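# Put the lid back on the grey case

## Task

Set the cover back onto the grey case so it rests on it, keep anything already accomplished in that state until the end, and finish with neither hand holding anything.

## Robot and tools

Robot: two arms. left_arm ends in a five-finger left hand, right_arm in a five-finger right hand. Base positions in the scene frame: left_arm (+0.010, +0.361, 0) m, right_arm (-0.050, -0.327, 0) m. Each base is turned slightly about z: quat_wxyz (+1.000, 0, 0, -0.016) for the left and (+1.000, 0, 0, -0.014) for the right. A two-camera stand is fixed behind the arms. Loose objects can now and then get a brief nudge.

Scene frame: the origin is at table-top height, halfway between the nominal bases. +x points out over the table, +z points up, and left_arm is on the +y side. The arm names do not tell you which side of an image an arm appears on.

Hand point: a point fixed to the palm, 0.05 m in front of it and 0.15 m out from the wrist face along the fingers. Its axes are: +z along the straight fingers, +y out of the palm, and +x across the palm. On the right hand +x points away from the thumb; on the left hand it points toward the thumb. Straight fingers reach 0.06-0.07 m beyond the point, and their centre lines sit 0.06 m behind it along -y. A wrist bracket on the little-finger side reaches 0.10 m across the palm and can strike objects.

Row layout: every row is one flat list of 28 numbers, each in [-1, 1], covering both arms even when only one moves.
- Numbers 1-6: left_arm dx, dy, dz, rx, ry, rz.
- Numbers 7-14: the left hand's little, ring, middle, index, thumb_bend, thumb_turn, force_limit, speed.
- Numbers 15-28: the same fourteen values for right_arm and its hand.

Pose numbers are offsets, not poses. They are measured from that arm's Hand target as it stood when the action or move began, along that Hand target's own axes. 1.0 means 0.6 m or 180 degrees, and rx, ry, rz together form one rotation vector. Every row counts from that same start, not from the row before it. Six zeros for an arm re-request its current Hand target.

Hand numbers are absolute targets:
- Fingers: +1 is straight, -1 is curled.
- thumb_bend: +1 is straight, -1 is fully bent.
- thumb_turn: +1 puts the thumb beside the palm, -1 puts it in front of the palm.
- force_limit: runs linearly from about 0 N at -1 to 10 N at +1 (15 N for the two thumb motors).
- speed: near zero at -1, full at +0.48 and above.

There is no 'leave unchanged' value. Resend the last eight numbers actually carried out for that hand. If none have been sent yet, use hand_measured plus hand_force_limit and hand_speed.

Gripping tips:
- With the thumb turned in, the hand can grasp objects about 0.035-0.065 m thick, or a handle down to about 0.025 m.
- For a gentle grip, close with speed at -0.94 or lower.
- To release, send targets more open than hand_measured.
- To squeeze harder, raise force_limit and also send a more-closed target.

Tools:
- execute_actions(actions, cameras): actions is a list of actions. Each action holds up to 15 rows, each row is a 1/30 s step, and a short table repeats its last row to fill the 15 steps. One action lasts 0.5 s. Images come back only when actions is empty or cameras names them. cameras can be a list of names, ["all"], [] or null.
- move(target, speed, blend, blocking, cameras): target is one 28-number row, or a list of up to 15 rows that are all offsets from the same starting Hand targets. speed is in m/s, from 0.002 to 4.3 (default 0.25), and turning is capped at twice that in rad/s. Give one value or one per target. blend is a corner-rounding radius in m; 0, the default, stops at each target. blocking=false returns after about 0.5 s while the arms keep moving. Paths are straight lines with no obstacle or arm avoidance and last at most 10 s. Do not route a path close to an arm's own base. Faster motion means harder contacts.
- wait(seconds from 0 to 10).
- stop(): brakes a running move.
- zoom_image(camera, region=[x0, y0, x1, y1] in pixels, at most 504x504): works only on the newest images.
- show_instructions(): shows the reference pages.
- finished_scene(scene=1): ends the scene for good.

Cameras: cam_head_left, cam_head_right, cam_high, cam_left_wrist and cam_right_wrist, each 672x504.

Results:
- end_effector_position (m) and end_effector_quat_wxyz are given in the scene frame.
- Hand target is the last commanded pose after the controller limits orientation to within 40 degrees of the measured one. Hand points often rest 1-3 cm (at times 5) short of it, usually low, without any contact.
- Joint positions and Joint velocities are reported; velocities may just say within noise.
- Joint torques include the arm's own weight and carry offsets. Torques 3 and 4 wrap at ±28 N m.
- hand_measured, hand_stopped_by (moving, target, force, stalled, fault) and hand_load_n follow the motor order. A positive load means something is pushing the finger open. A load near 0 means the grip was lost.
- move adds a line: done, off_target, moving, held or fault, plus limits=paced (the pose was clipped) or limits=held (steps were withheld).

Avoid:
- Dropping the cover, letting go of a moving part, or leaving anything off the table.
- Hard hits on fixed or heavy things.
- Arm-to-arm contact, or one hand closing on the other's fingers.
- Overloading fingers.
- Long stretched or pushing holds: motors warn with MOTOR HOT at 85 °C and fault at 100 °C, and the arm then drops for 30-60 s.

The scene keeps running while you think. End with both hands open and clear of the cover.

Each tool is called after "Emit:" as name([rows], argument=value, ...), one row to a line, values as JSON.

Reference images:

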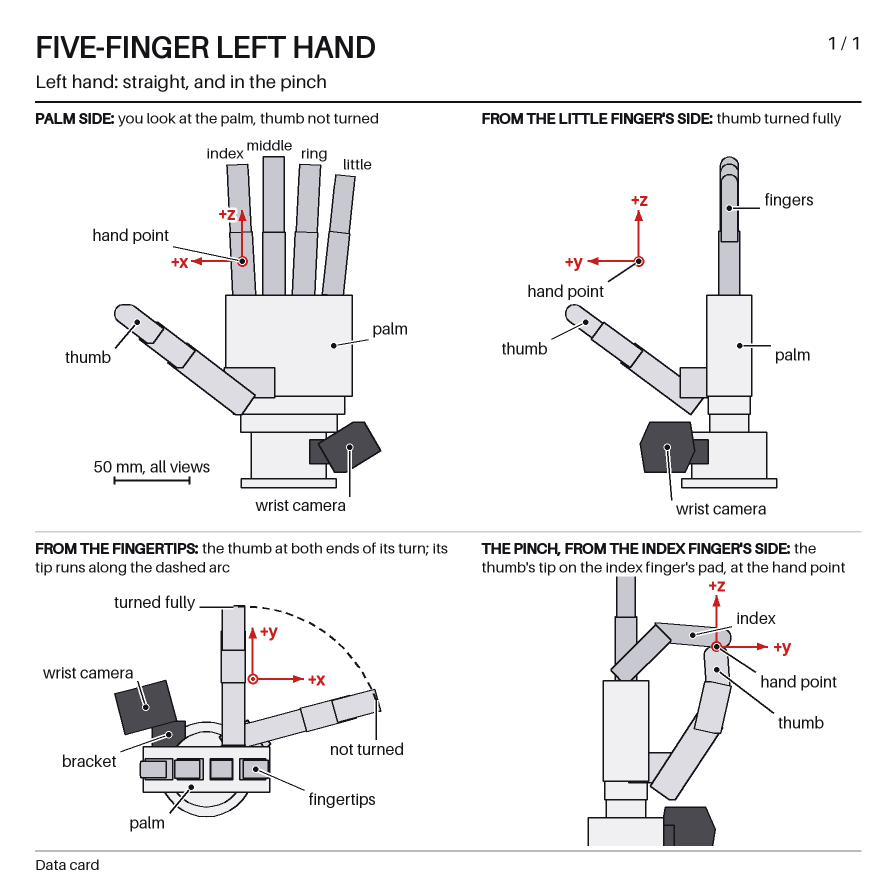

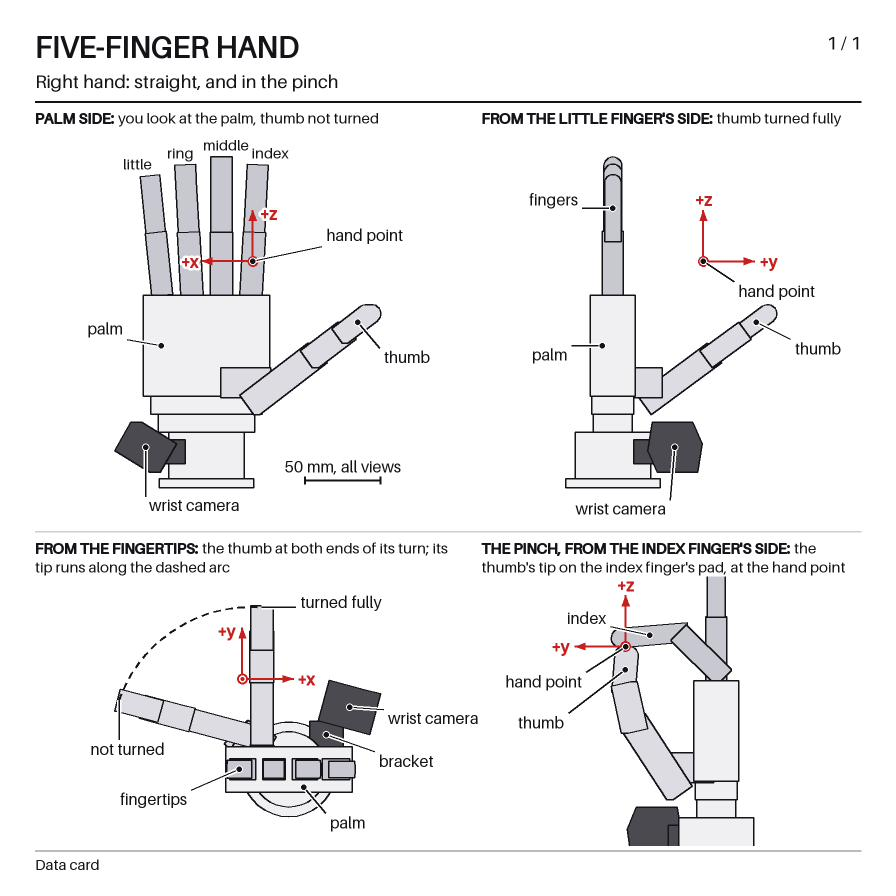

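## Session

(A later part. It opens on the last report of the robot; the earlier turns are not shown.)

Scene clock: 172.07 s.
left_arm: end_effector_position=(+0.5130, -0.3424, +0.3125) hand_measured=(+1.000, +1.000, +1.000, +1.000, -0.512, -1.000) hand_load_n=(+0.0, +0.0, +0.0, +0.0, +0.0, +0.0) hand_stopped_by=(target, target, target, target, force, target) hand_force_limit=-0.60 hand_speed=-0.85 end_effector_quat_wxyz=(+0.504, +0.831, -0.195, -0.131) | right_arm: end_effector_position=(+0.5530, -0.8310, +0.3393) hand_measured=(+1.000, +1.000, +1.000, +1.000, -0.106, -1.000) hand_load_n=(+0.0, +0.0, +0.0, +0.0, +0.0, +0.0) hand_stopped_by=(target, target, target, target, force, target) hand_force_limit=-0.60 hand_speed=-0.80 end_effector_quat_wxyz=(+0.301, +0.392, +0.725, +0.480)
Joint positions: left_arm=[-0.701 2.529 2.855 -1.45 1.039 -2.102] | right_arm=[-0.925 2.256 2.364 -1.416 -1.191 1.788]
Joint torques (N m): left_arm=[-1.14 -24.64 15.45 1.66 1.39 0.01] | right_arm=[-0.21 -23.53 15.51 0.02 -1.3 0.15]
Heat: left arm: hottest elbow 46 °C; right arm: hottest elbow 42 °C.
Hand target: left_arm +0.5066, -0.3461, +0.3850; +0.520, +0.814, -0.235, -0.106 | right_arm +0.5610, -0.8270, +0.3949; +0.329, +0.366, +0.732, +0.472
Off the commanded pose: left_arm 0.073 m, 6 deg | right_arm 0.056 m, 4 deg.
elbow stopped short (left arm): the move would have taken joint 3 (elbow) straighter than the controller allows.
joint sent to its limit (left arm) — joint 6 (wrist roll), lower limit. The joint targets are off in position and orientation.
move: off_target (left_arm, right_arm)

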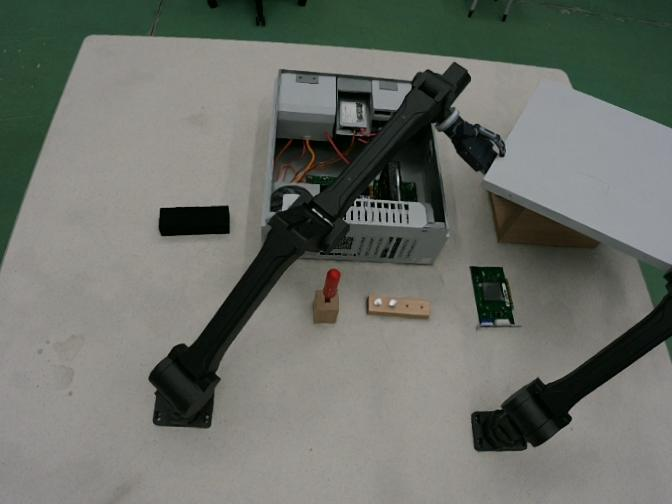

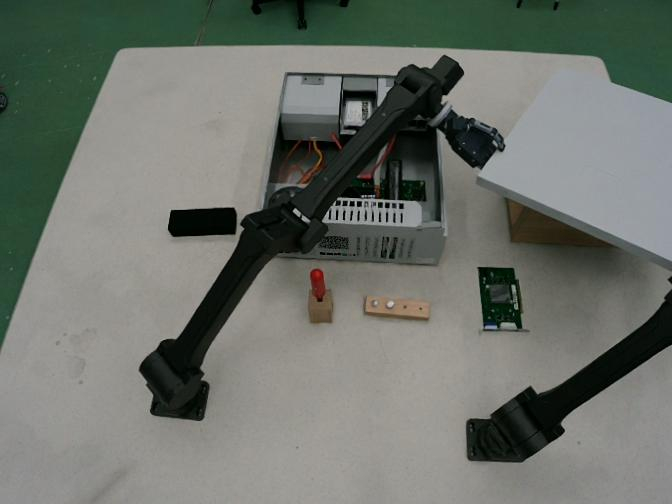

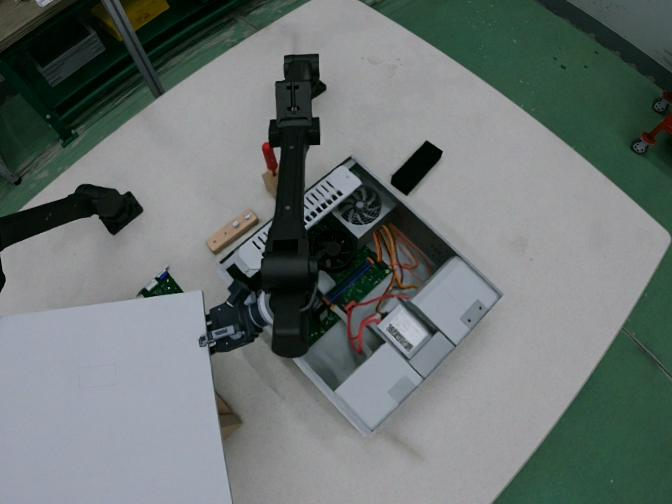

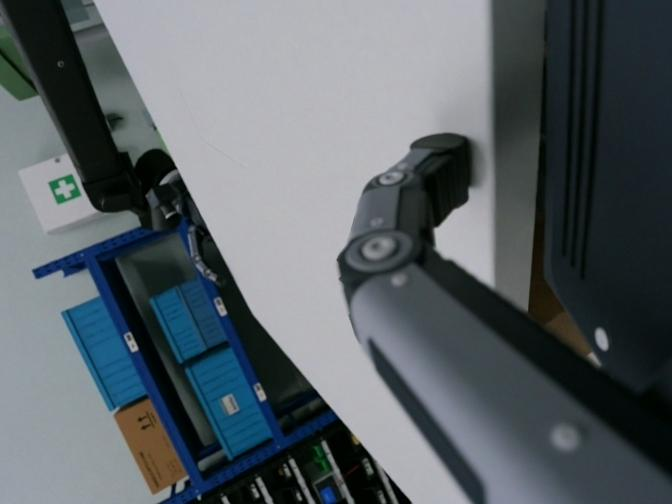

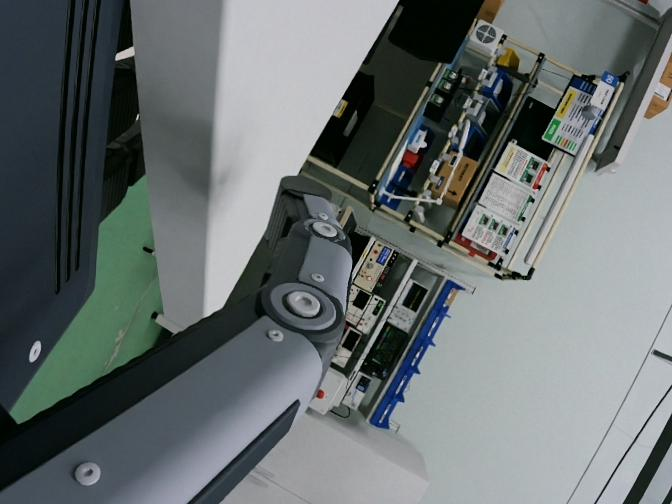

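Emit:
move(target=[-0.1065,-0.0735,-0.1687,0.0029,0.0361,-0.0175,1,1,1,1,-0.6,-1,-0.6,-0.85,0.1428,0.0707,0.1625,0.0044,0.0395,-0.023,1,1,1,1,-0.6,-1,-0.6,-0.8], speed=0.07, cameras=["all"])

Scene clock: 186.70 s.
left_arm: end_effector_position=(+0.5105, -0.2213, +0.3369) hand_measured=(+1.000, +1.000, +1.000, +1.000, -0.512, -1.000) hand_load_n=(+0.0, +0.0, +0.0, +0.0, +0.0, +0.0) hand_stopped_by=(target, target, target, target, force, target) hand_force_limit=-0.60 hand_speed=-0.85 end_effector_quat_wxyz=(+0.504, +0.842, -0.161, -0.105) | right_arm: end_effector_position=(+0.6096, -0.7121, +0.3439) hand_measured=(+1.000, +1.000, +1.000, +1.000, -0.106, -1.000) hand_load_n=(+0.0, +0.0, +0.0, +0.0, +0.0, +0.0) hand_stopped_by=(target, target, target, target, force, target) hand_force_limit=-0.60 hand_speed=-0.80 end_effector_quat_wxyz=(+0.276, +0.327, +0.767, +0.477)
Joint positions: left_arm=[-0.581 2.064 2.096 -1.216 1.037 -2.028] | right_arm=[-0.763 2.141 2.191 -1.312 -1.147 1.786]
Joint torques (N m): left_arm=[-0.38 -21.83 11.21 1.94 1.63 0.04] | right_arm=[-0.15 -25.11 9.72 1.03 -1.33 0.23]
Heat: left arm: hottest elbow 50 °C; right arm: hottest elbow 42 °C.
Hand target: left_arm +0.5056, -0.2183, +0.3854; +0.526, +0.827, -0.183, -0.073 | right_arm +0.6070, -0.6985, +0.3896; +0.297, +0.312, +0.767, +0.476
Off the commanded pose: left_arm 0.049 m, 5 deg | right_arm 0.048 m, 3 deg.
move: off_target (left_arm, right_arm)

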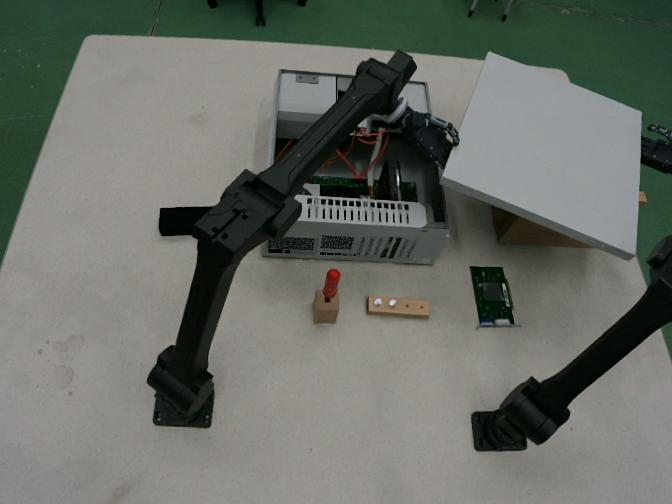

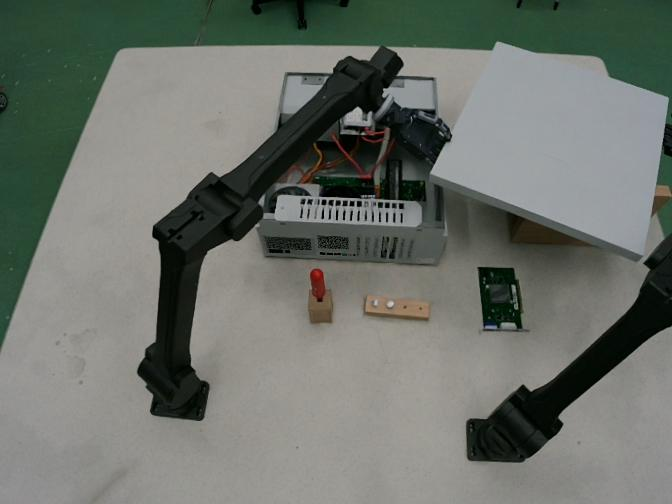

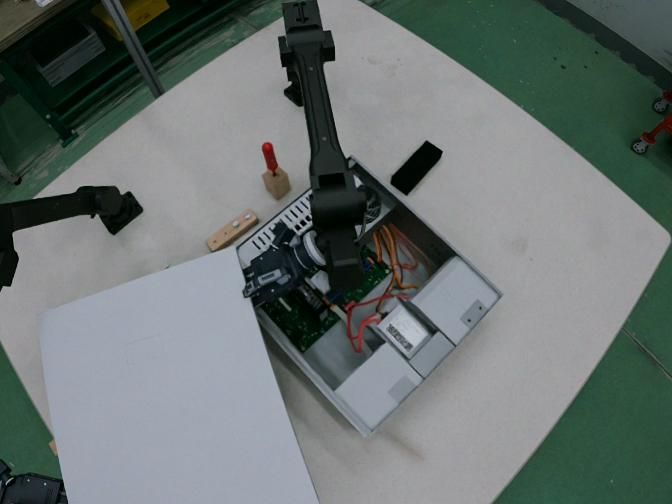

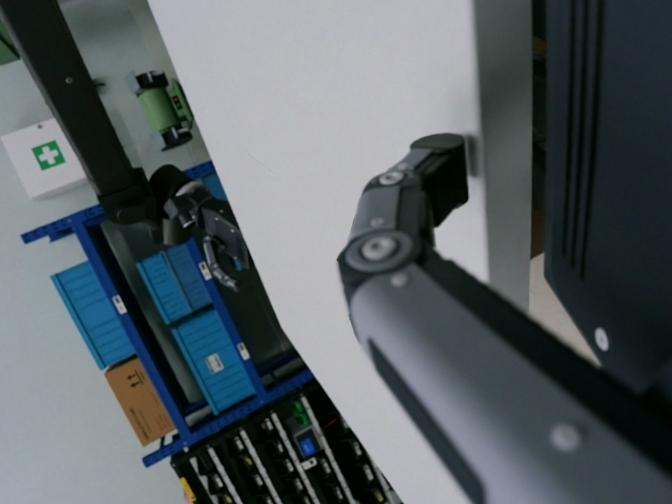

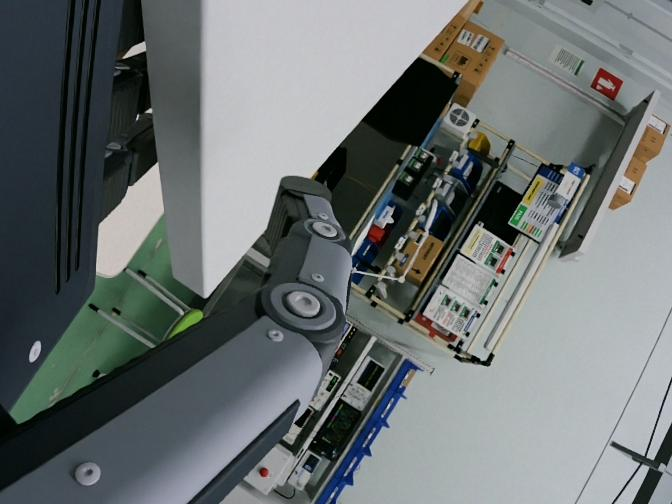

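Emit:
zoom_image(camera="cam_head_left", region=[420, 30, 672, 280])

Emit:
zoom_image(camera="cam_head_right", region=[420, 30, 672, 280])

Scaled by 2.000 from the camera's 672x504 image, which has a finer 960x720 frame.

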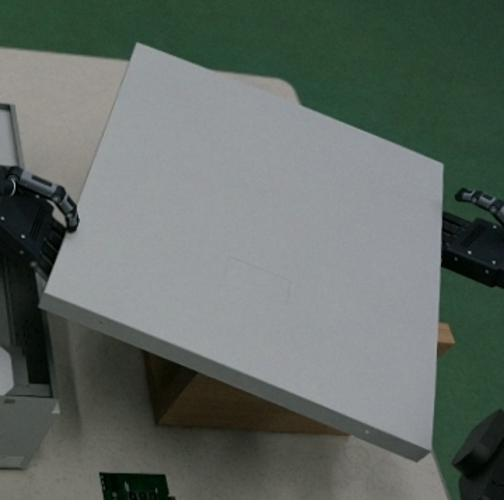

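Scaled by 2.000 from the camera's 672x504 image, which has a finer 960x720 frame.

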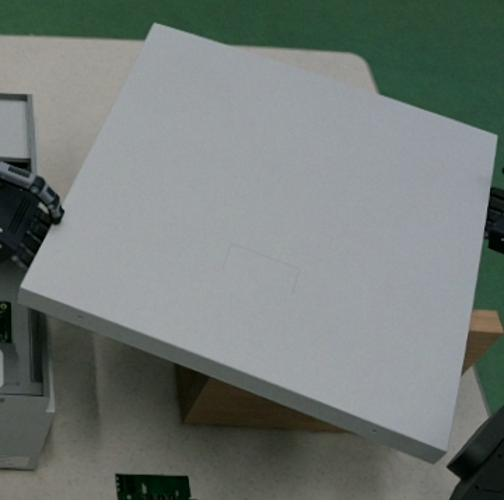

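Emit:
move([
  [-0.0867,-0.0727,-0.1642,0.0029,0.0361,-0.0175,1,1,1,1,-0.6,-1,-0.6,-0.85,0.1463,0.1092,0.207,0.0042,0.0395,-0.023,1,1,1,1,-0.6,-1,-0.6,-0.8],
], speed=0.07, cameras=["all"])

Scene clock: 192.80 s.
left_arm: end_effector_position=(+0.5052, -0.0950, +0.3456) hand_measured=(+1.000, +1.000, +1.000, +1.000, -0.512, -1.000) hand_load_n=(+0.0, +0.0, +0.0, +0.0, +0.0, +0.0) hand_stopped_by=(target, target, target, target, force, target) hand_force_limit=-0.60 hand_speed=-0.85 end_effector_quat_wxyz=(+0.509, +0.852, -0.099, -0.073) | right_arm: end_effector_position=(+0.6590, -0.5691, +0.3433) hand_measured=(+1.000, +1.000, +1.000, +1.000, -0.106, -1.000) hand_load_n=(+0.0, +0.0, +0.0, +0.0, +0.0, +0.0) hand_stopped_by=(target, target, target, target, force, target) hand_force_limit=-0.60 hand_speed=-0.80 end_effector_quat_wxyz=(+0.249, +0.277, +0.800, +0.471)
Joint positions: left_arm=[-0.427 1.784 1.699 -1.127 1.044 -2.006] | right_arm=[-0.561 2.007 1.984 -1.102 -1.071 1.917]
Joint torques (N m): left_arm=[-1.03 -17.55 11.36 2.07 1.74 0.14] | right_arm=[1.44 -23.94 9.78 1.1 -1.45 0.25]
Heat: left arm: hottest elbow 48 °C; right arm: hottest elbow 42 °C.
Hand target: left_arm +0.4983, -0.0990, +0.3855; +0.529, +0.837, -0.131, -0.040 | right_arm +0.6580, -0.5411, +0.3896; +0.264, +0.256, +0.798, +0.478
Off the commanded pose: left_arm 0.041 m, 6 deg | right_arm 0.054 m, 3 deg.
move: off_target (left_arm, right_arm)

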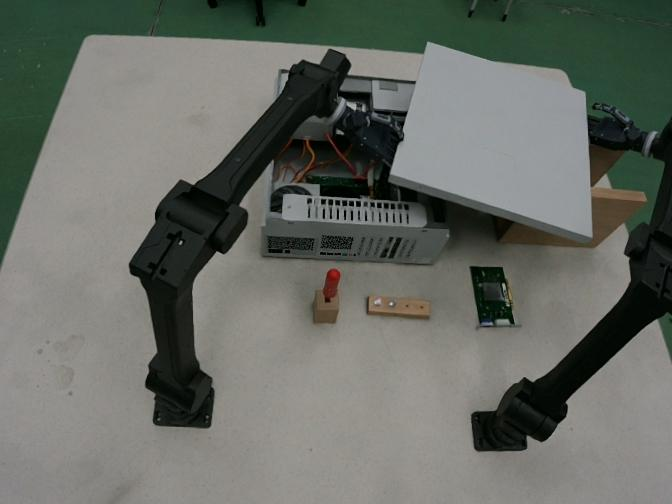

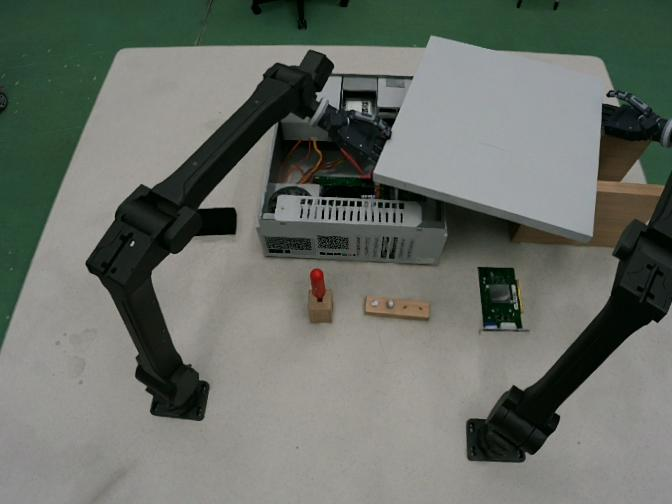

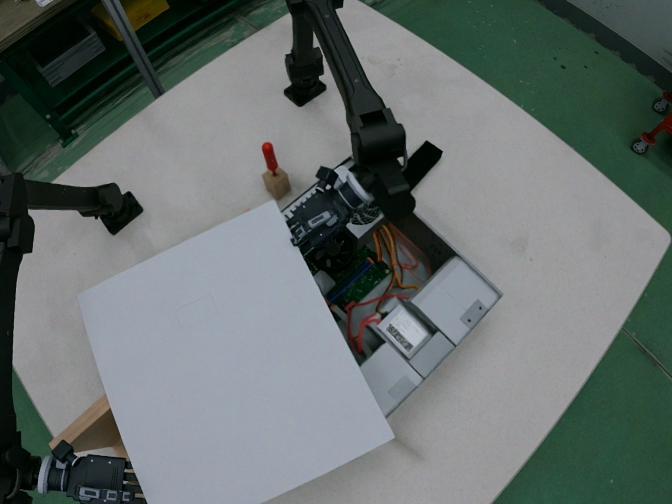

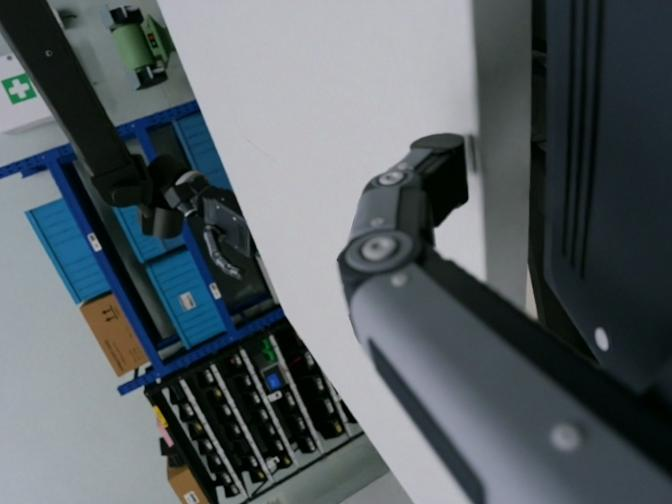

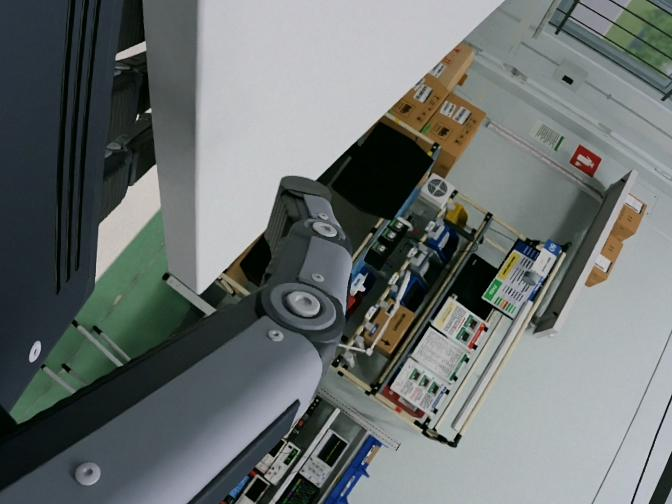

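Emit:
move([
  [-0.0763,-0.1002,-0.2187,0.0024,0.0304,-0.0148,1,1,1,1,-0.6,-1,-0.6,-0.85,0.1352,0.1282,0.226,0.0142,0.0339,-0.0339,1,1,1,1,-0.6,-1,-0.6,-0.8],
  [-0.1497,-0.1993,-0.4347,0.0049,0.0607,-0.0295,1,1,1,1,-0.6,-1,-0.6,-0.85,0.2753,0.2583,0.4543,0.0284,0.0678,-0.0679,1,1,1,1,-0.6,-1,-0.6,-0.8],
], speed=0.07, blend=0.02, cameras=["all"])

Scene clock: 208.03 s.
left_arm: end_effector_position=(+0.4924, +0.2058, +0.3624) hand_measured=(+1.000, +1.000, +1.000, +1.000, -0.512, -1.000) hand_load_n=(+0.0, +0.0, +0.0, +0.5, +0.0, +0.0) hand_stopped_by=(target, target, target, target, force, target) hand_force_limit=-0.60 hand_speed=-0.85 end_effector_quat_wxyz=(+0.524, +0.852, -0.019, +0.001) | right_arm: end_effector_position=(+0.7358, -0.1995, +0.3544) hand_measured=(+1.000, +1.000, +1.000, +1.000, -0.106, -1.000) hand_load_n=(+0.0, +0.0, +0.0, +0.0, +0.0, +0.0) hand_stopped_by=(target, target, target, target, force, target) hand_force_limit=-0.60 hand_speed=-0.80 end_effector_quat_wxyz=(+0.191, +0.129, +0.873, +0.429)
Joint positions: left_arm=[0.133 1.591 1.485 -1.701 1.088 -1.282] | right_arm=[-0.021 2.01 2.072 -0.999 -0.805 2.092]
Joint torques (N m): left_arm=[-0.38 -13.86 10.07 -0.51 1.73 0.24] | right_arm=[-0.56 -20.19 14.6 0.79 -0.55 0.12]
Heat: left arm: hottest elbow 47 °C; right arm: hottest elbow 42 °C.
Hand target: left_arm +0.4864, +0.2015, +0.3857; +0.530, +0.847, -0.041, +0.017 | right_arm +0.7429, -0.1968, +0.3898; +0.216, +0.129, +0.864, +0.436
Off the commanded pose: left_arm 0.024 m, 3 deg | right_arm 0.036 m, 3 deg.
joint sent to its limit (left arm) — joint 4 (wrist pitch), lower limit. The joint targets still meet the commanded pose.
joint sent to its limit (right arm) — joint 6 (wrist roll), upper limit. The joint targets still meet the commanded pose.
move: off_target (left_arm, right_arm)

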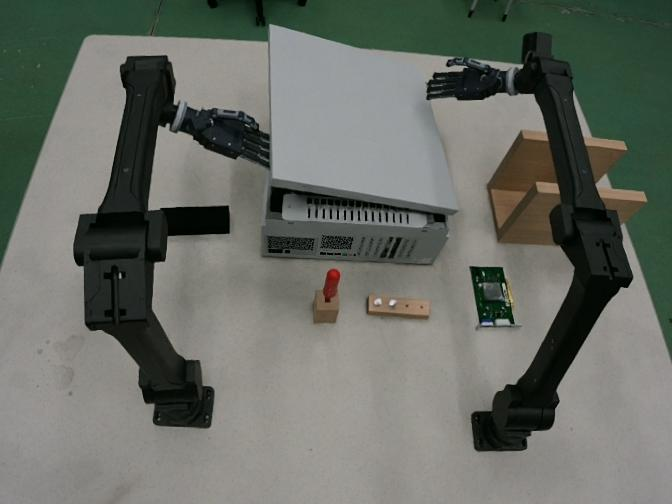

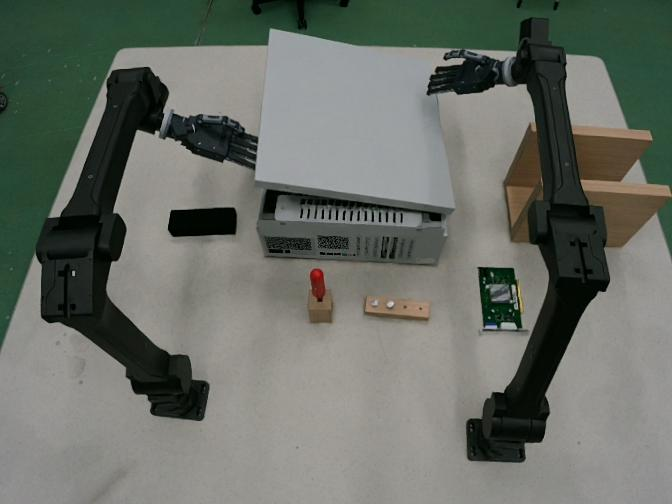

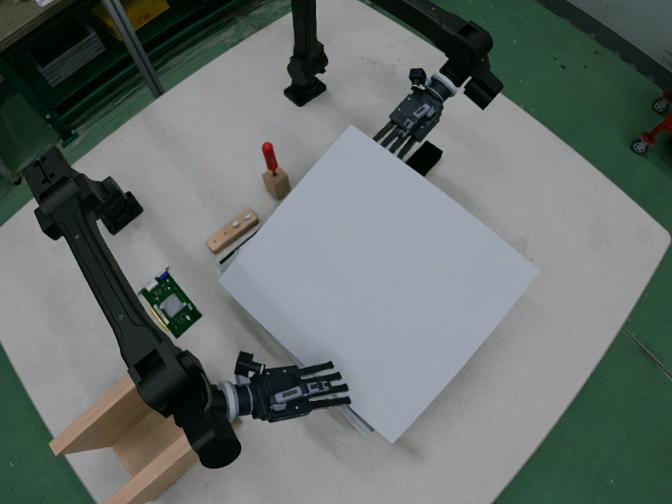

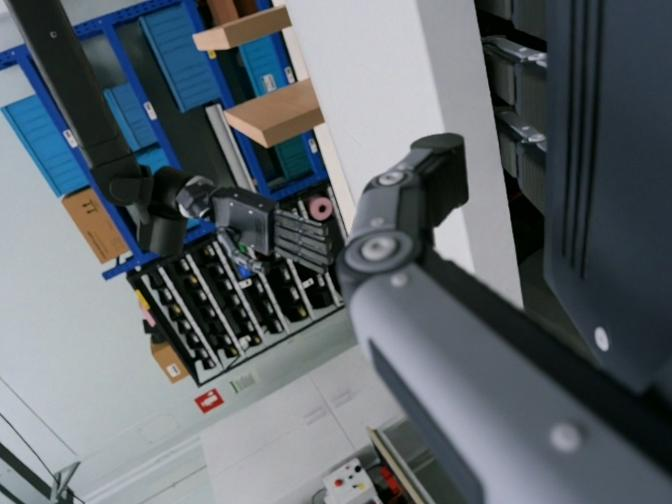

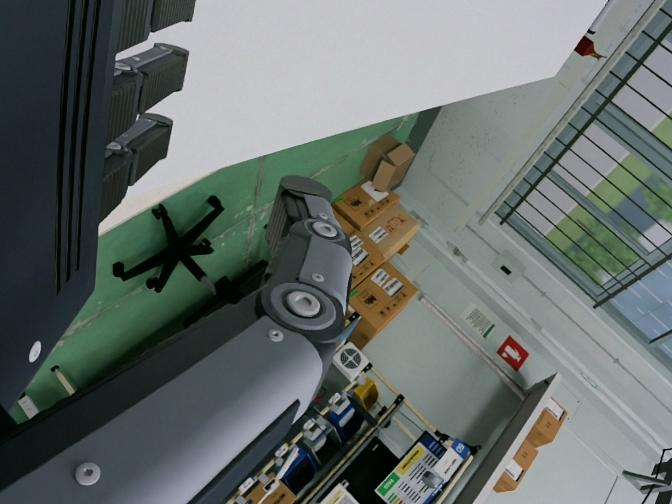

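Emit:
execute_actions(actions=[])

Scene clock: 210.53 s.
left_arm: end_effector_position=(+0.4924, +0.2058, +0.3624) hand_measured=(+1.000, +1.000, +1.000, +1.000, -0.512, -1.000) hand_load_n=(+0.0, +0.0, +0.0, +0.5, +0.0, +0.0) hand_stopped_by=(target, target, target, target, force, target) hand_force_limit=-0.60 hand_speed=-0.85 end_effector_quat_wxyz=(+0.524, +0.852, -0.019, +0.001) | right_arm: end_effector_position=(+0.7359, -0.1995, +0.3546) hand_measured=(+1.000, +1.000, +1.000, +1.000, -0.106, -1.000) hand_load_n=(+0.0, +0.0, +0.0, +0.0, +0.0, +0.0) hand_stopped_by=(target, target, target, target, force, target) hand_force_limit=-0.60 hand_speed=-0.80 end_effector_quat_wxyz=(+0.191, +0.129, +0.873, +0.429)
Joint positions: left_arm=[0.133 1.591 1.485 -1.701 1.088 -1.282] | right_arm=[-0.021 2.01 2.072 -0.999 -0.805 2.092]
Joint velocities: within noise
Joint torques (N m): left_arm=[-1.49 -14.27 10.18 -0.47 1.67 0.24] | right_arm=[-0.62 -20.13 14.63 0.77 -0.55 0.12]
Heat: left arm: hottest elbow 46 °C; right arm: hottest elbow 42 °C.
Hand target: left_arm +0.4864, +0.2015, +0.3857; +0.530, +0.847, -0.041, +0.017 | right_arm +0.7429, -0.1968, +0.3900; +0.216, +0.129, +0.864, +0.436
Off the commanded pose: left_arm 0.024 m, 3 deg | right_arm 0.036 m, 3 deg.

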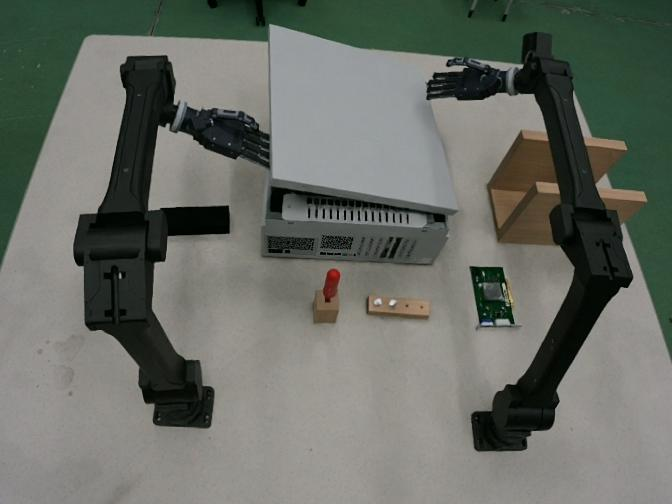

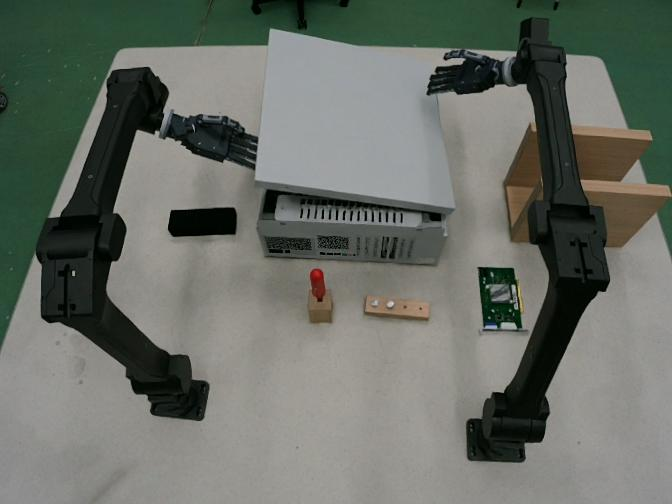

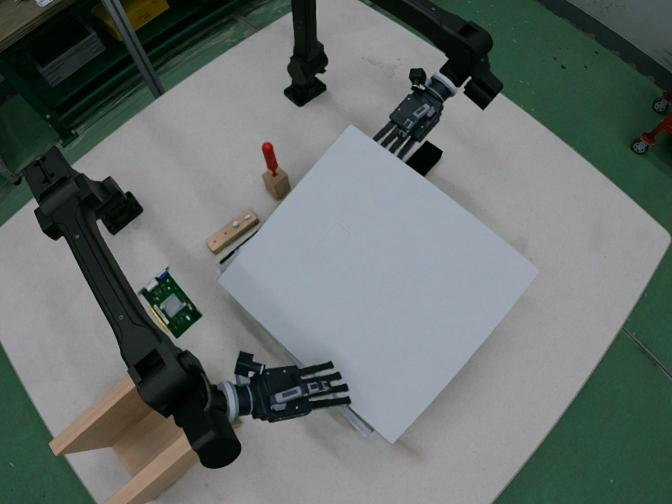

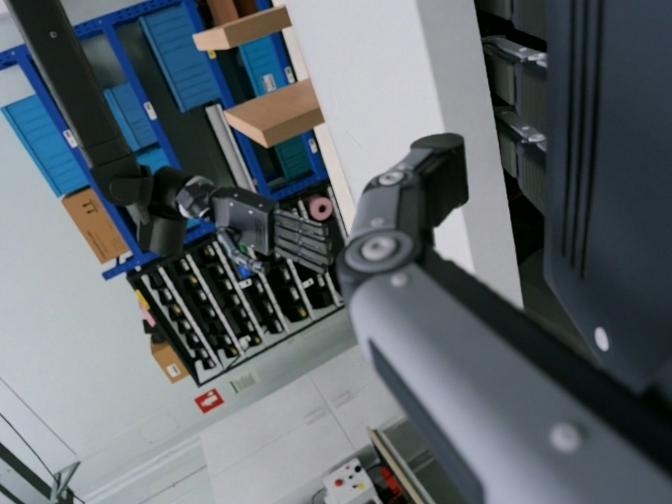

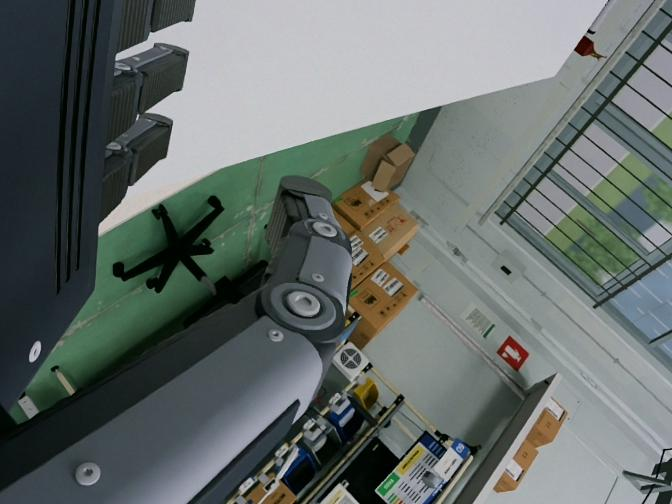

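Emit:
zoom_image(camera="cam_head_left", region=[160, 90, 480, 270])

Emit:
zoom_image(camera="cam_head_right", region=[220, 20, 520, 270])

Emit:
zoom_image(camera="cam_high", region=[200, 240, 440, 460])

Emit:
zoom_image(camera="cam_high", region=[320, 60, 480, 200])

Emit:
zoom_image(camera="cam_left_wrist", region=[250, 0, 640, 300])

Scaled by 1.575 from the camera's 672x504 image, which has a finer 960x720 frame.

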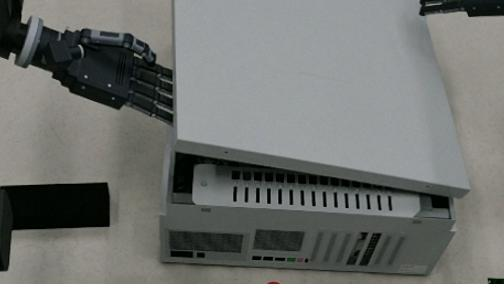

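Scaled by 1.680 from the camera's 672x504 image, which has a finer 960x720 frame.

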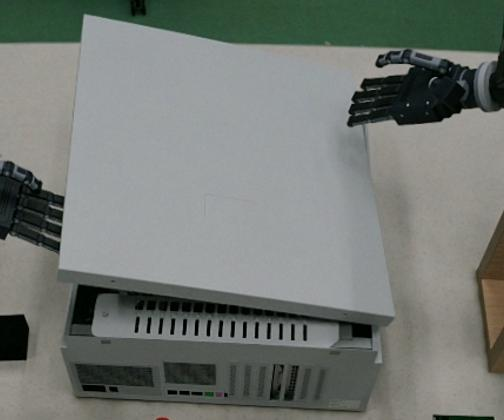

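Scaled by 2.100 from the camera's 672x504 image, which has a finer 960x720 frame.

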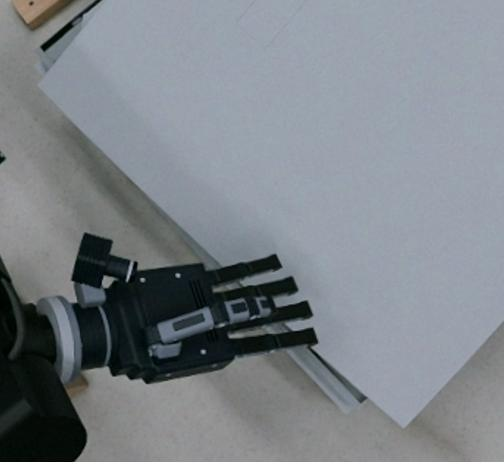

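Scaled by 3.150 from the camera's 672x504 image, which has a finer 960x720 frame.

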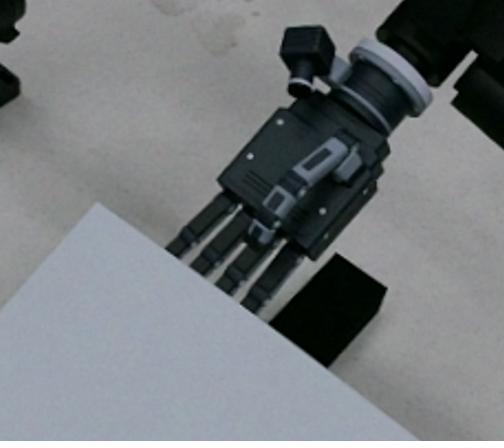

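Scaled by 1.292 from the camera's 672x504 image, which has a finer 960x720 frame.

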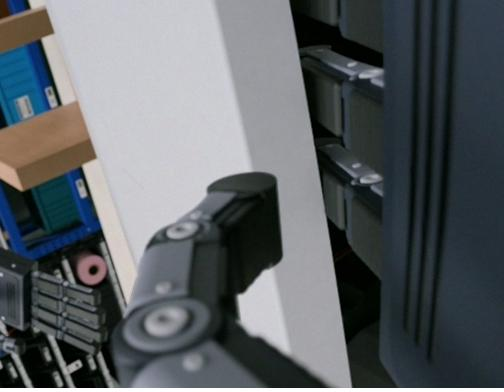

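Emit:
zoom_image(camera="cam_head_left", region=[250, 160, 370, 260])

Emit:
zoom_image(camera="cam_head_left", region=[370, 170, 490, 270])

Emit:
zoom_image(camera="cam_head_right", region=[370, 170, 490, 270])

Emit:
zoom_image(camera="cam_head_right", region=[240, 160, 360, 260])

Emit:
zoom_image(camera="cam_high", region=[200, 220, 300, 320])

Emit:
zoom_image(camera="cam_high", region=[310, 360, 430, 460])

Scaled by 4.200 from the camera's 672x504 image, which has a finer 960x720 frame.

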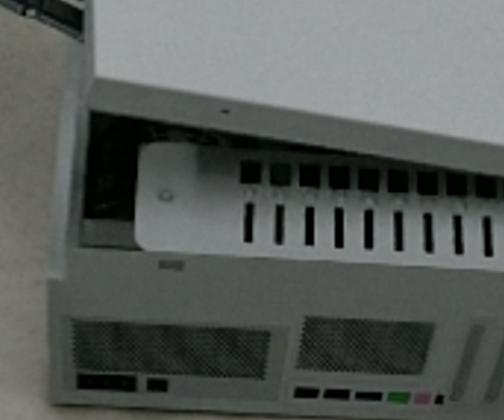

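Scaled by 4.200 from the camera's 672x504 image, which has a finer 960x720 frame.

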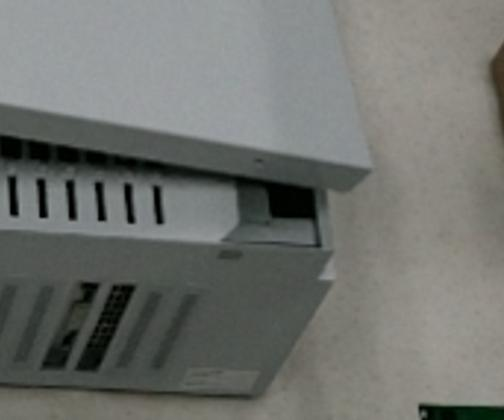

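Scaled by 4.200 from the camera's 672x504 image, which has a finer 960x720 frame.

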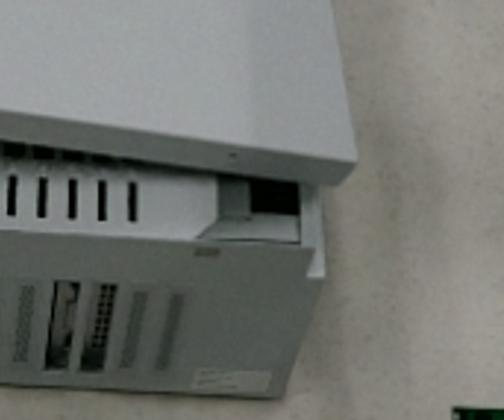

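Scaled by 4.200 from the camera's 672x504 image, which has a finer 960x720 frame.

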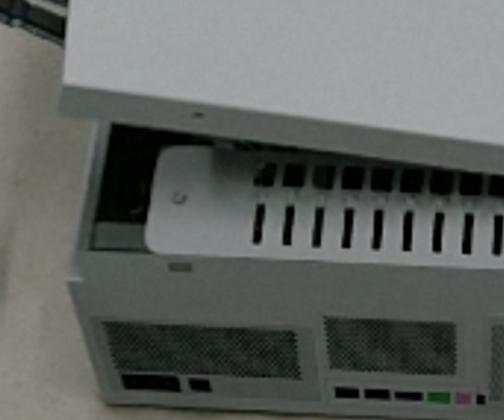

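Scaled by 5.040 from the camera's 672x504 image, which has a finer 960x720 frame.

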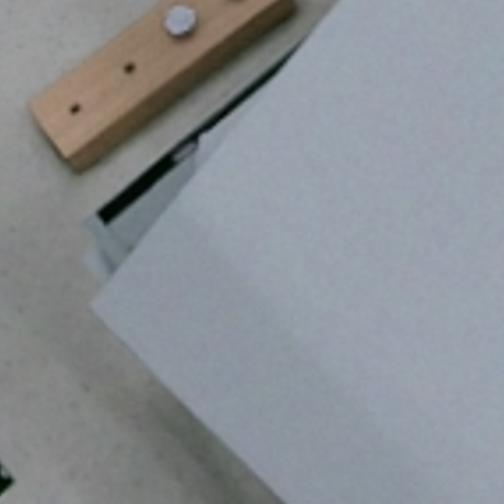

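Scaled by 4.200 from the camera's 672x504 image, which has a finer 960x720 frame.

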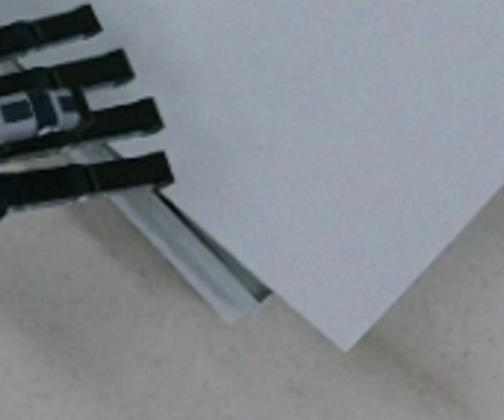

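Emit:
move([
  [0,0,0,0,0,0,1,1,1,1,-0.6,-1,-0.6,-0.85,-0.0182,0.0204,-0.1813,0.1004,-0.0291,-0.2225,1,1,1,1,-0.4,1,-0.6,-0.3],
  [0,0,0,0,0,0,1,1,1,1,-0.6,-1,-0.6,-0.85,-0.0575,0.0923,-0.0513,0.3348,-0.0969,-0.7416,0,0,0,0,-0.4,1,-0.6,-0.3],
], speed=0.3, blend=[0.04, 0], cameras=["all"])

Scene clock: 240.37 s.
left_arm: end_effector_position=(+0.4924, +0.2058, +0.3624) hand_measured=(+1.000, +1.000, +1.000, +1.000, -0.512, -1.000) hand_load_n=(+0.0, +0.0, +0.0, +0.5, +0.0, +0.0) hand_stopped_by=(target, target, target, target, force, target) hand_force_limit=-0.60 hand_speed=-0.85 end_effector_quat_wxyz=(+0.524, +0.852, -0.019, +0.001) | right_arm: end_effector_position=(+0.7656, -0.2058, +0.4435) hand_measured=(+0.000, +0.000, +0.000, +0.000, -0.400, +1.000) hand_load_n=(+0.0, +0.0, +0.0, +0.0, +0.0, +0.0) hand_stopped_by=(target, target, target, target, target, target) hand_force_limit=-0.60 hand_speed=-0.30 end_effector_quat_wxyz=(-0.478, +0.582, -0.515, +0.410)
Joint positions: left_arm=[0.133 1.591 1.485 -1.701 1.088 -1.282] | right_arm=[0.129 1.884 2.115 -0.439 -0.036 0.008]
Joint torques (N m): left_arm=[-1.49 -14.33 10.22 -0.51 1.79 0.27] | right_arm=[-0.26 -20.54 9.54 2.59 -0.11 -0.16]
Heat: left arm: hottest elbow 43 °C; right arm: hottest elbow 43 °C.
Hand target: left_arm +0.4864, +0.2015, +0.3857; +0.530, +0.847, -0.041, +0.017 | right_arm +0.7601, -0.2000, +0.4596; -0.487, +0.581, -0.500, +0.419
Off the commanded pose: left_arm 0.025 m, 3 deg | right_arm 0.018 m, 2 deg.
joint sent to its limit (left arm) — joint 4 (wrist pitch), lower limit. The joint targets still meet the commanded pose.
move: off_target (left_arm, right_arm); target 2's new numbers were sent with right_arm's hand 0.019 m and 2 deg from that target

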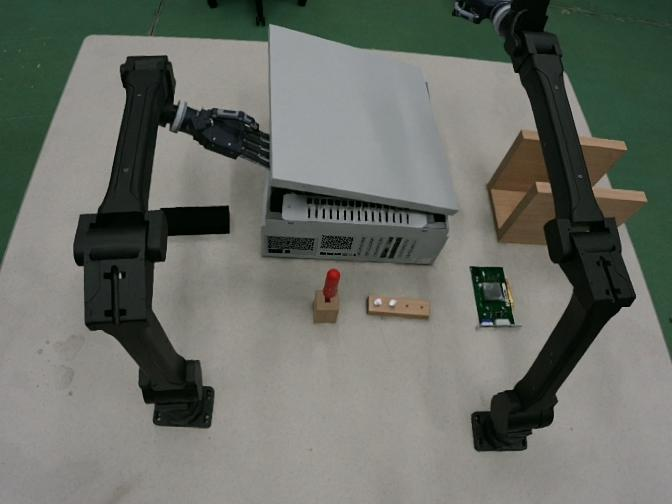

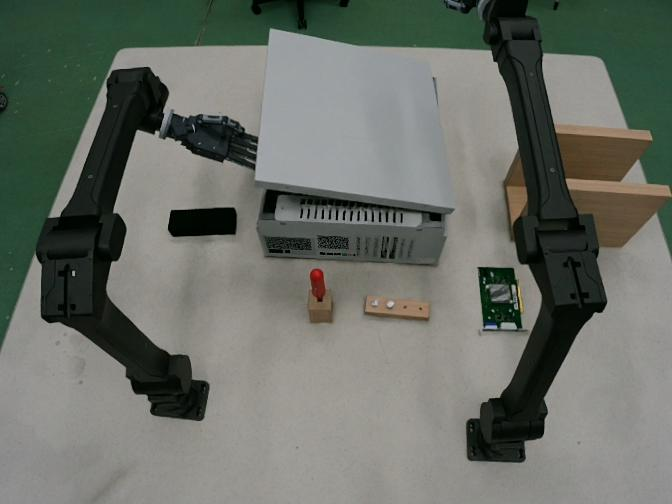

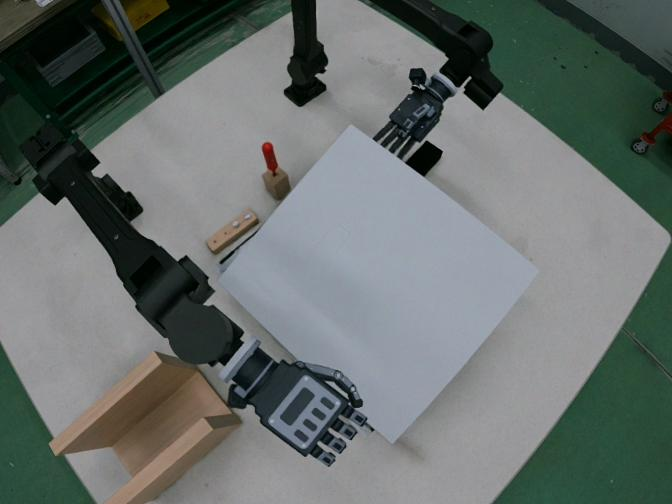

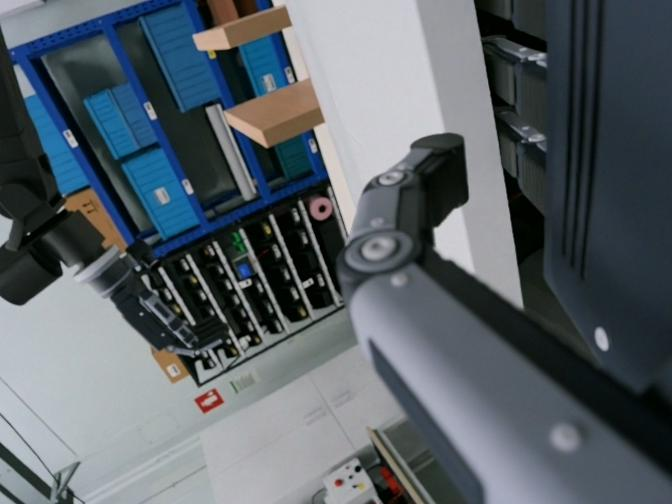

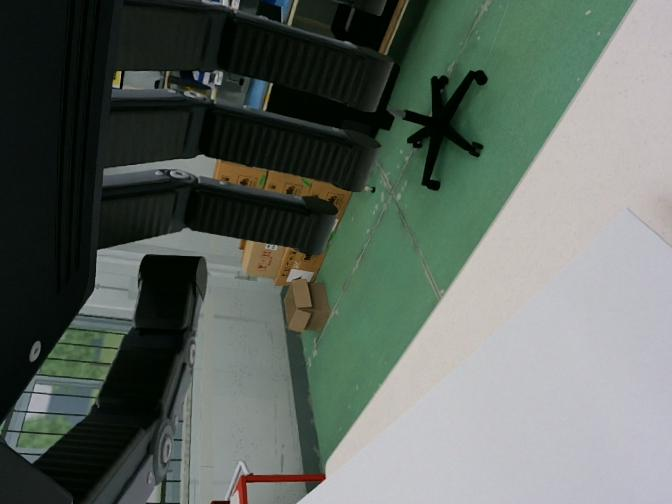

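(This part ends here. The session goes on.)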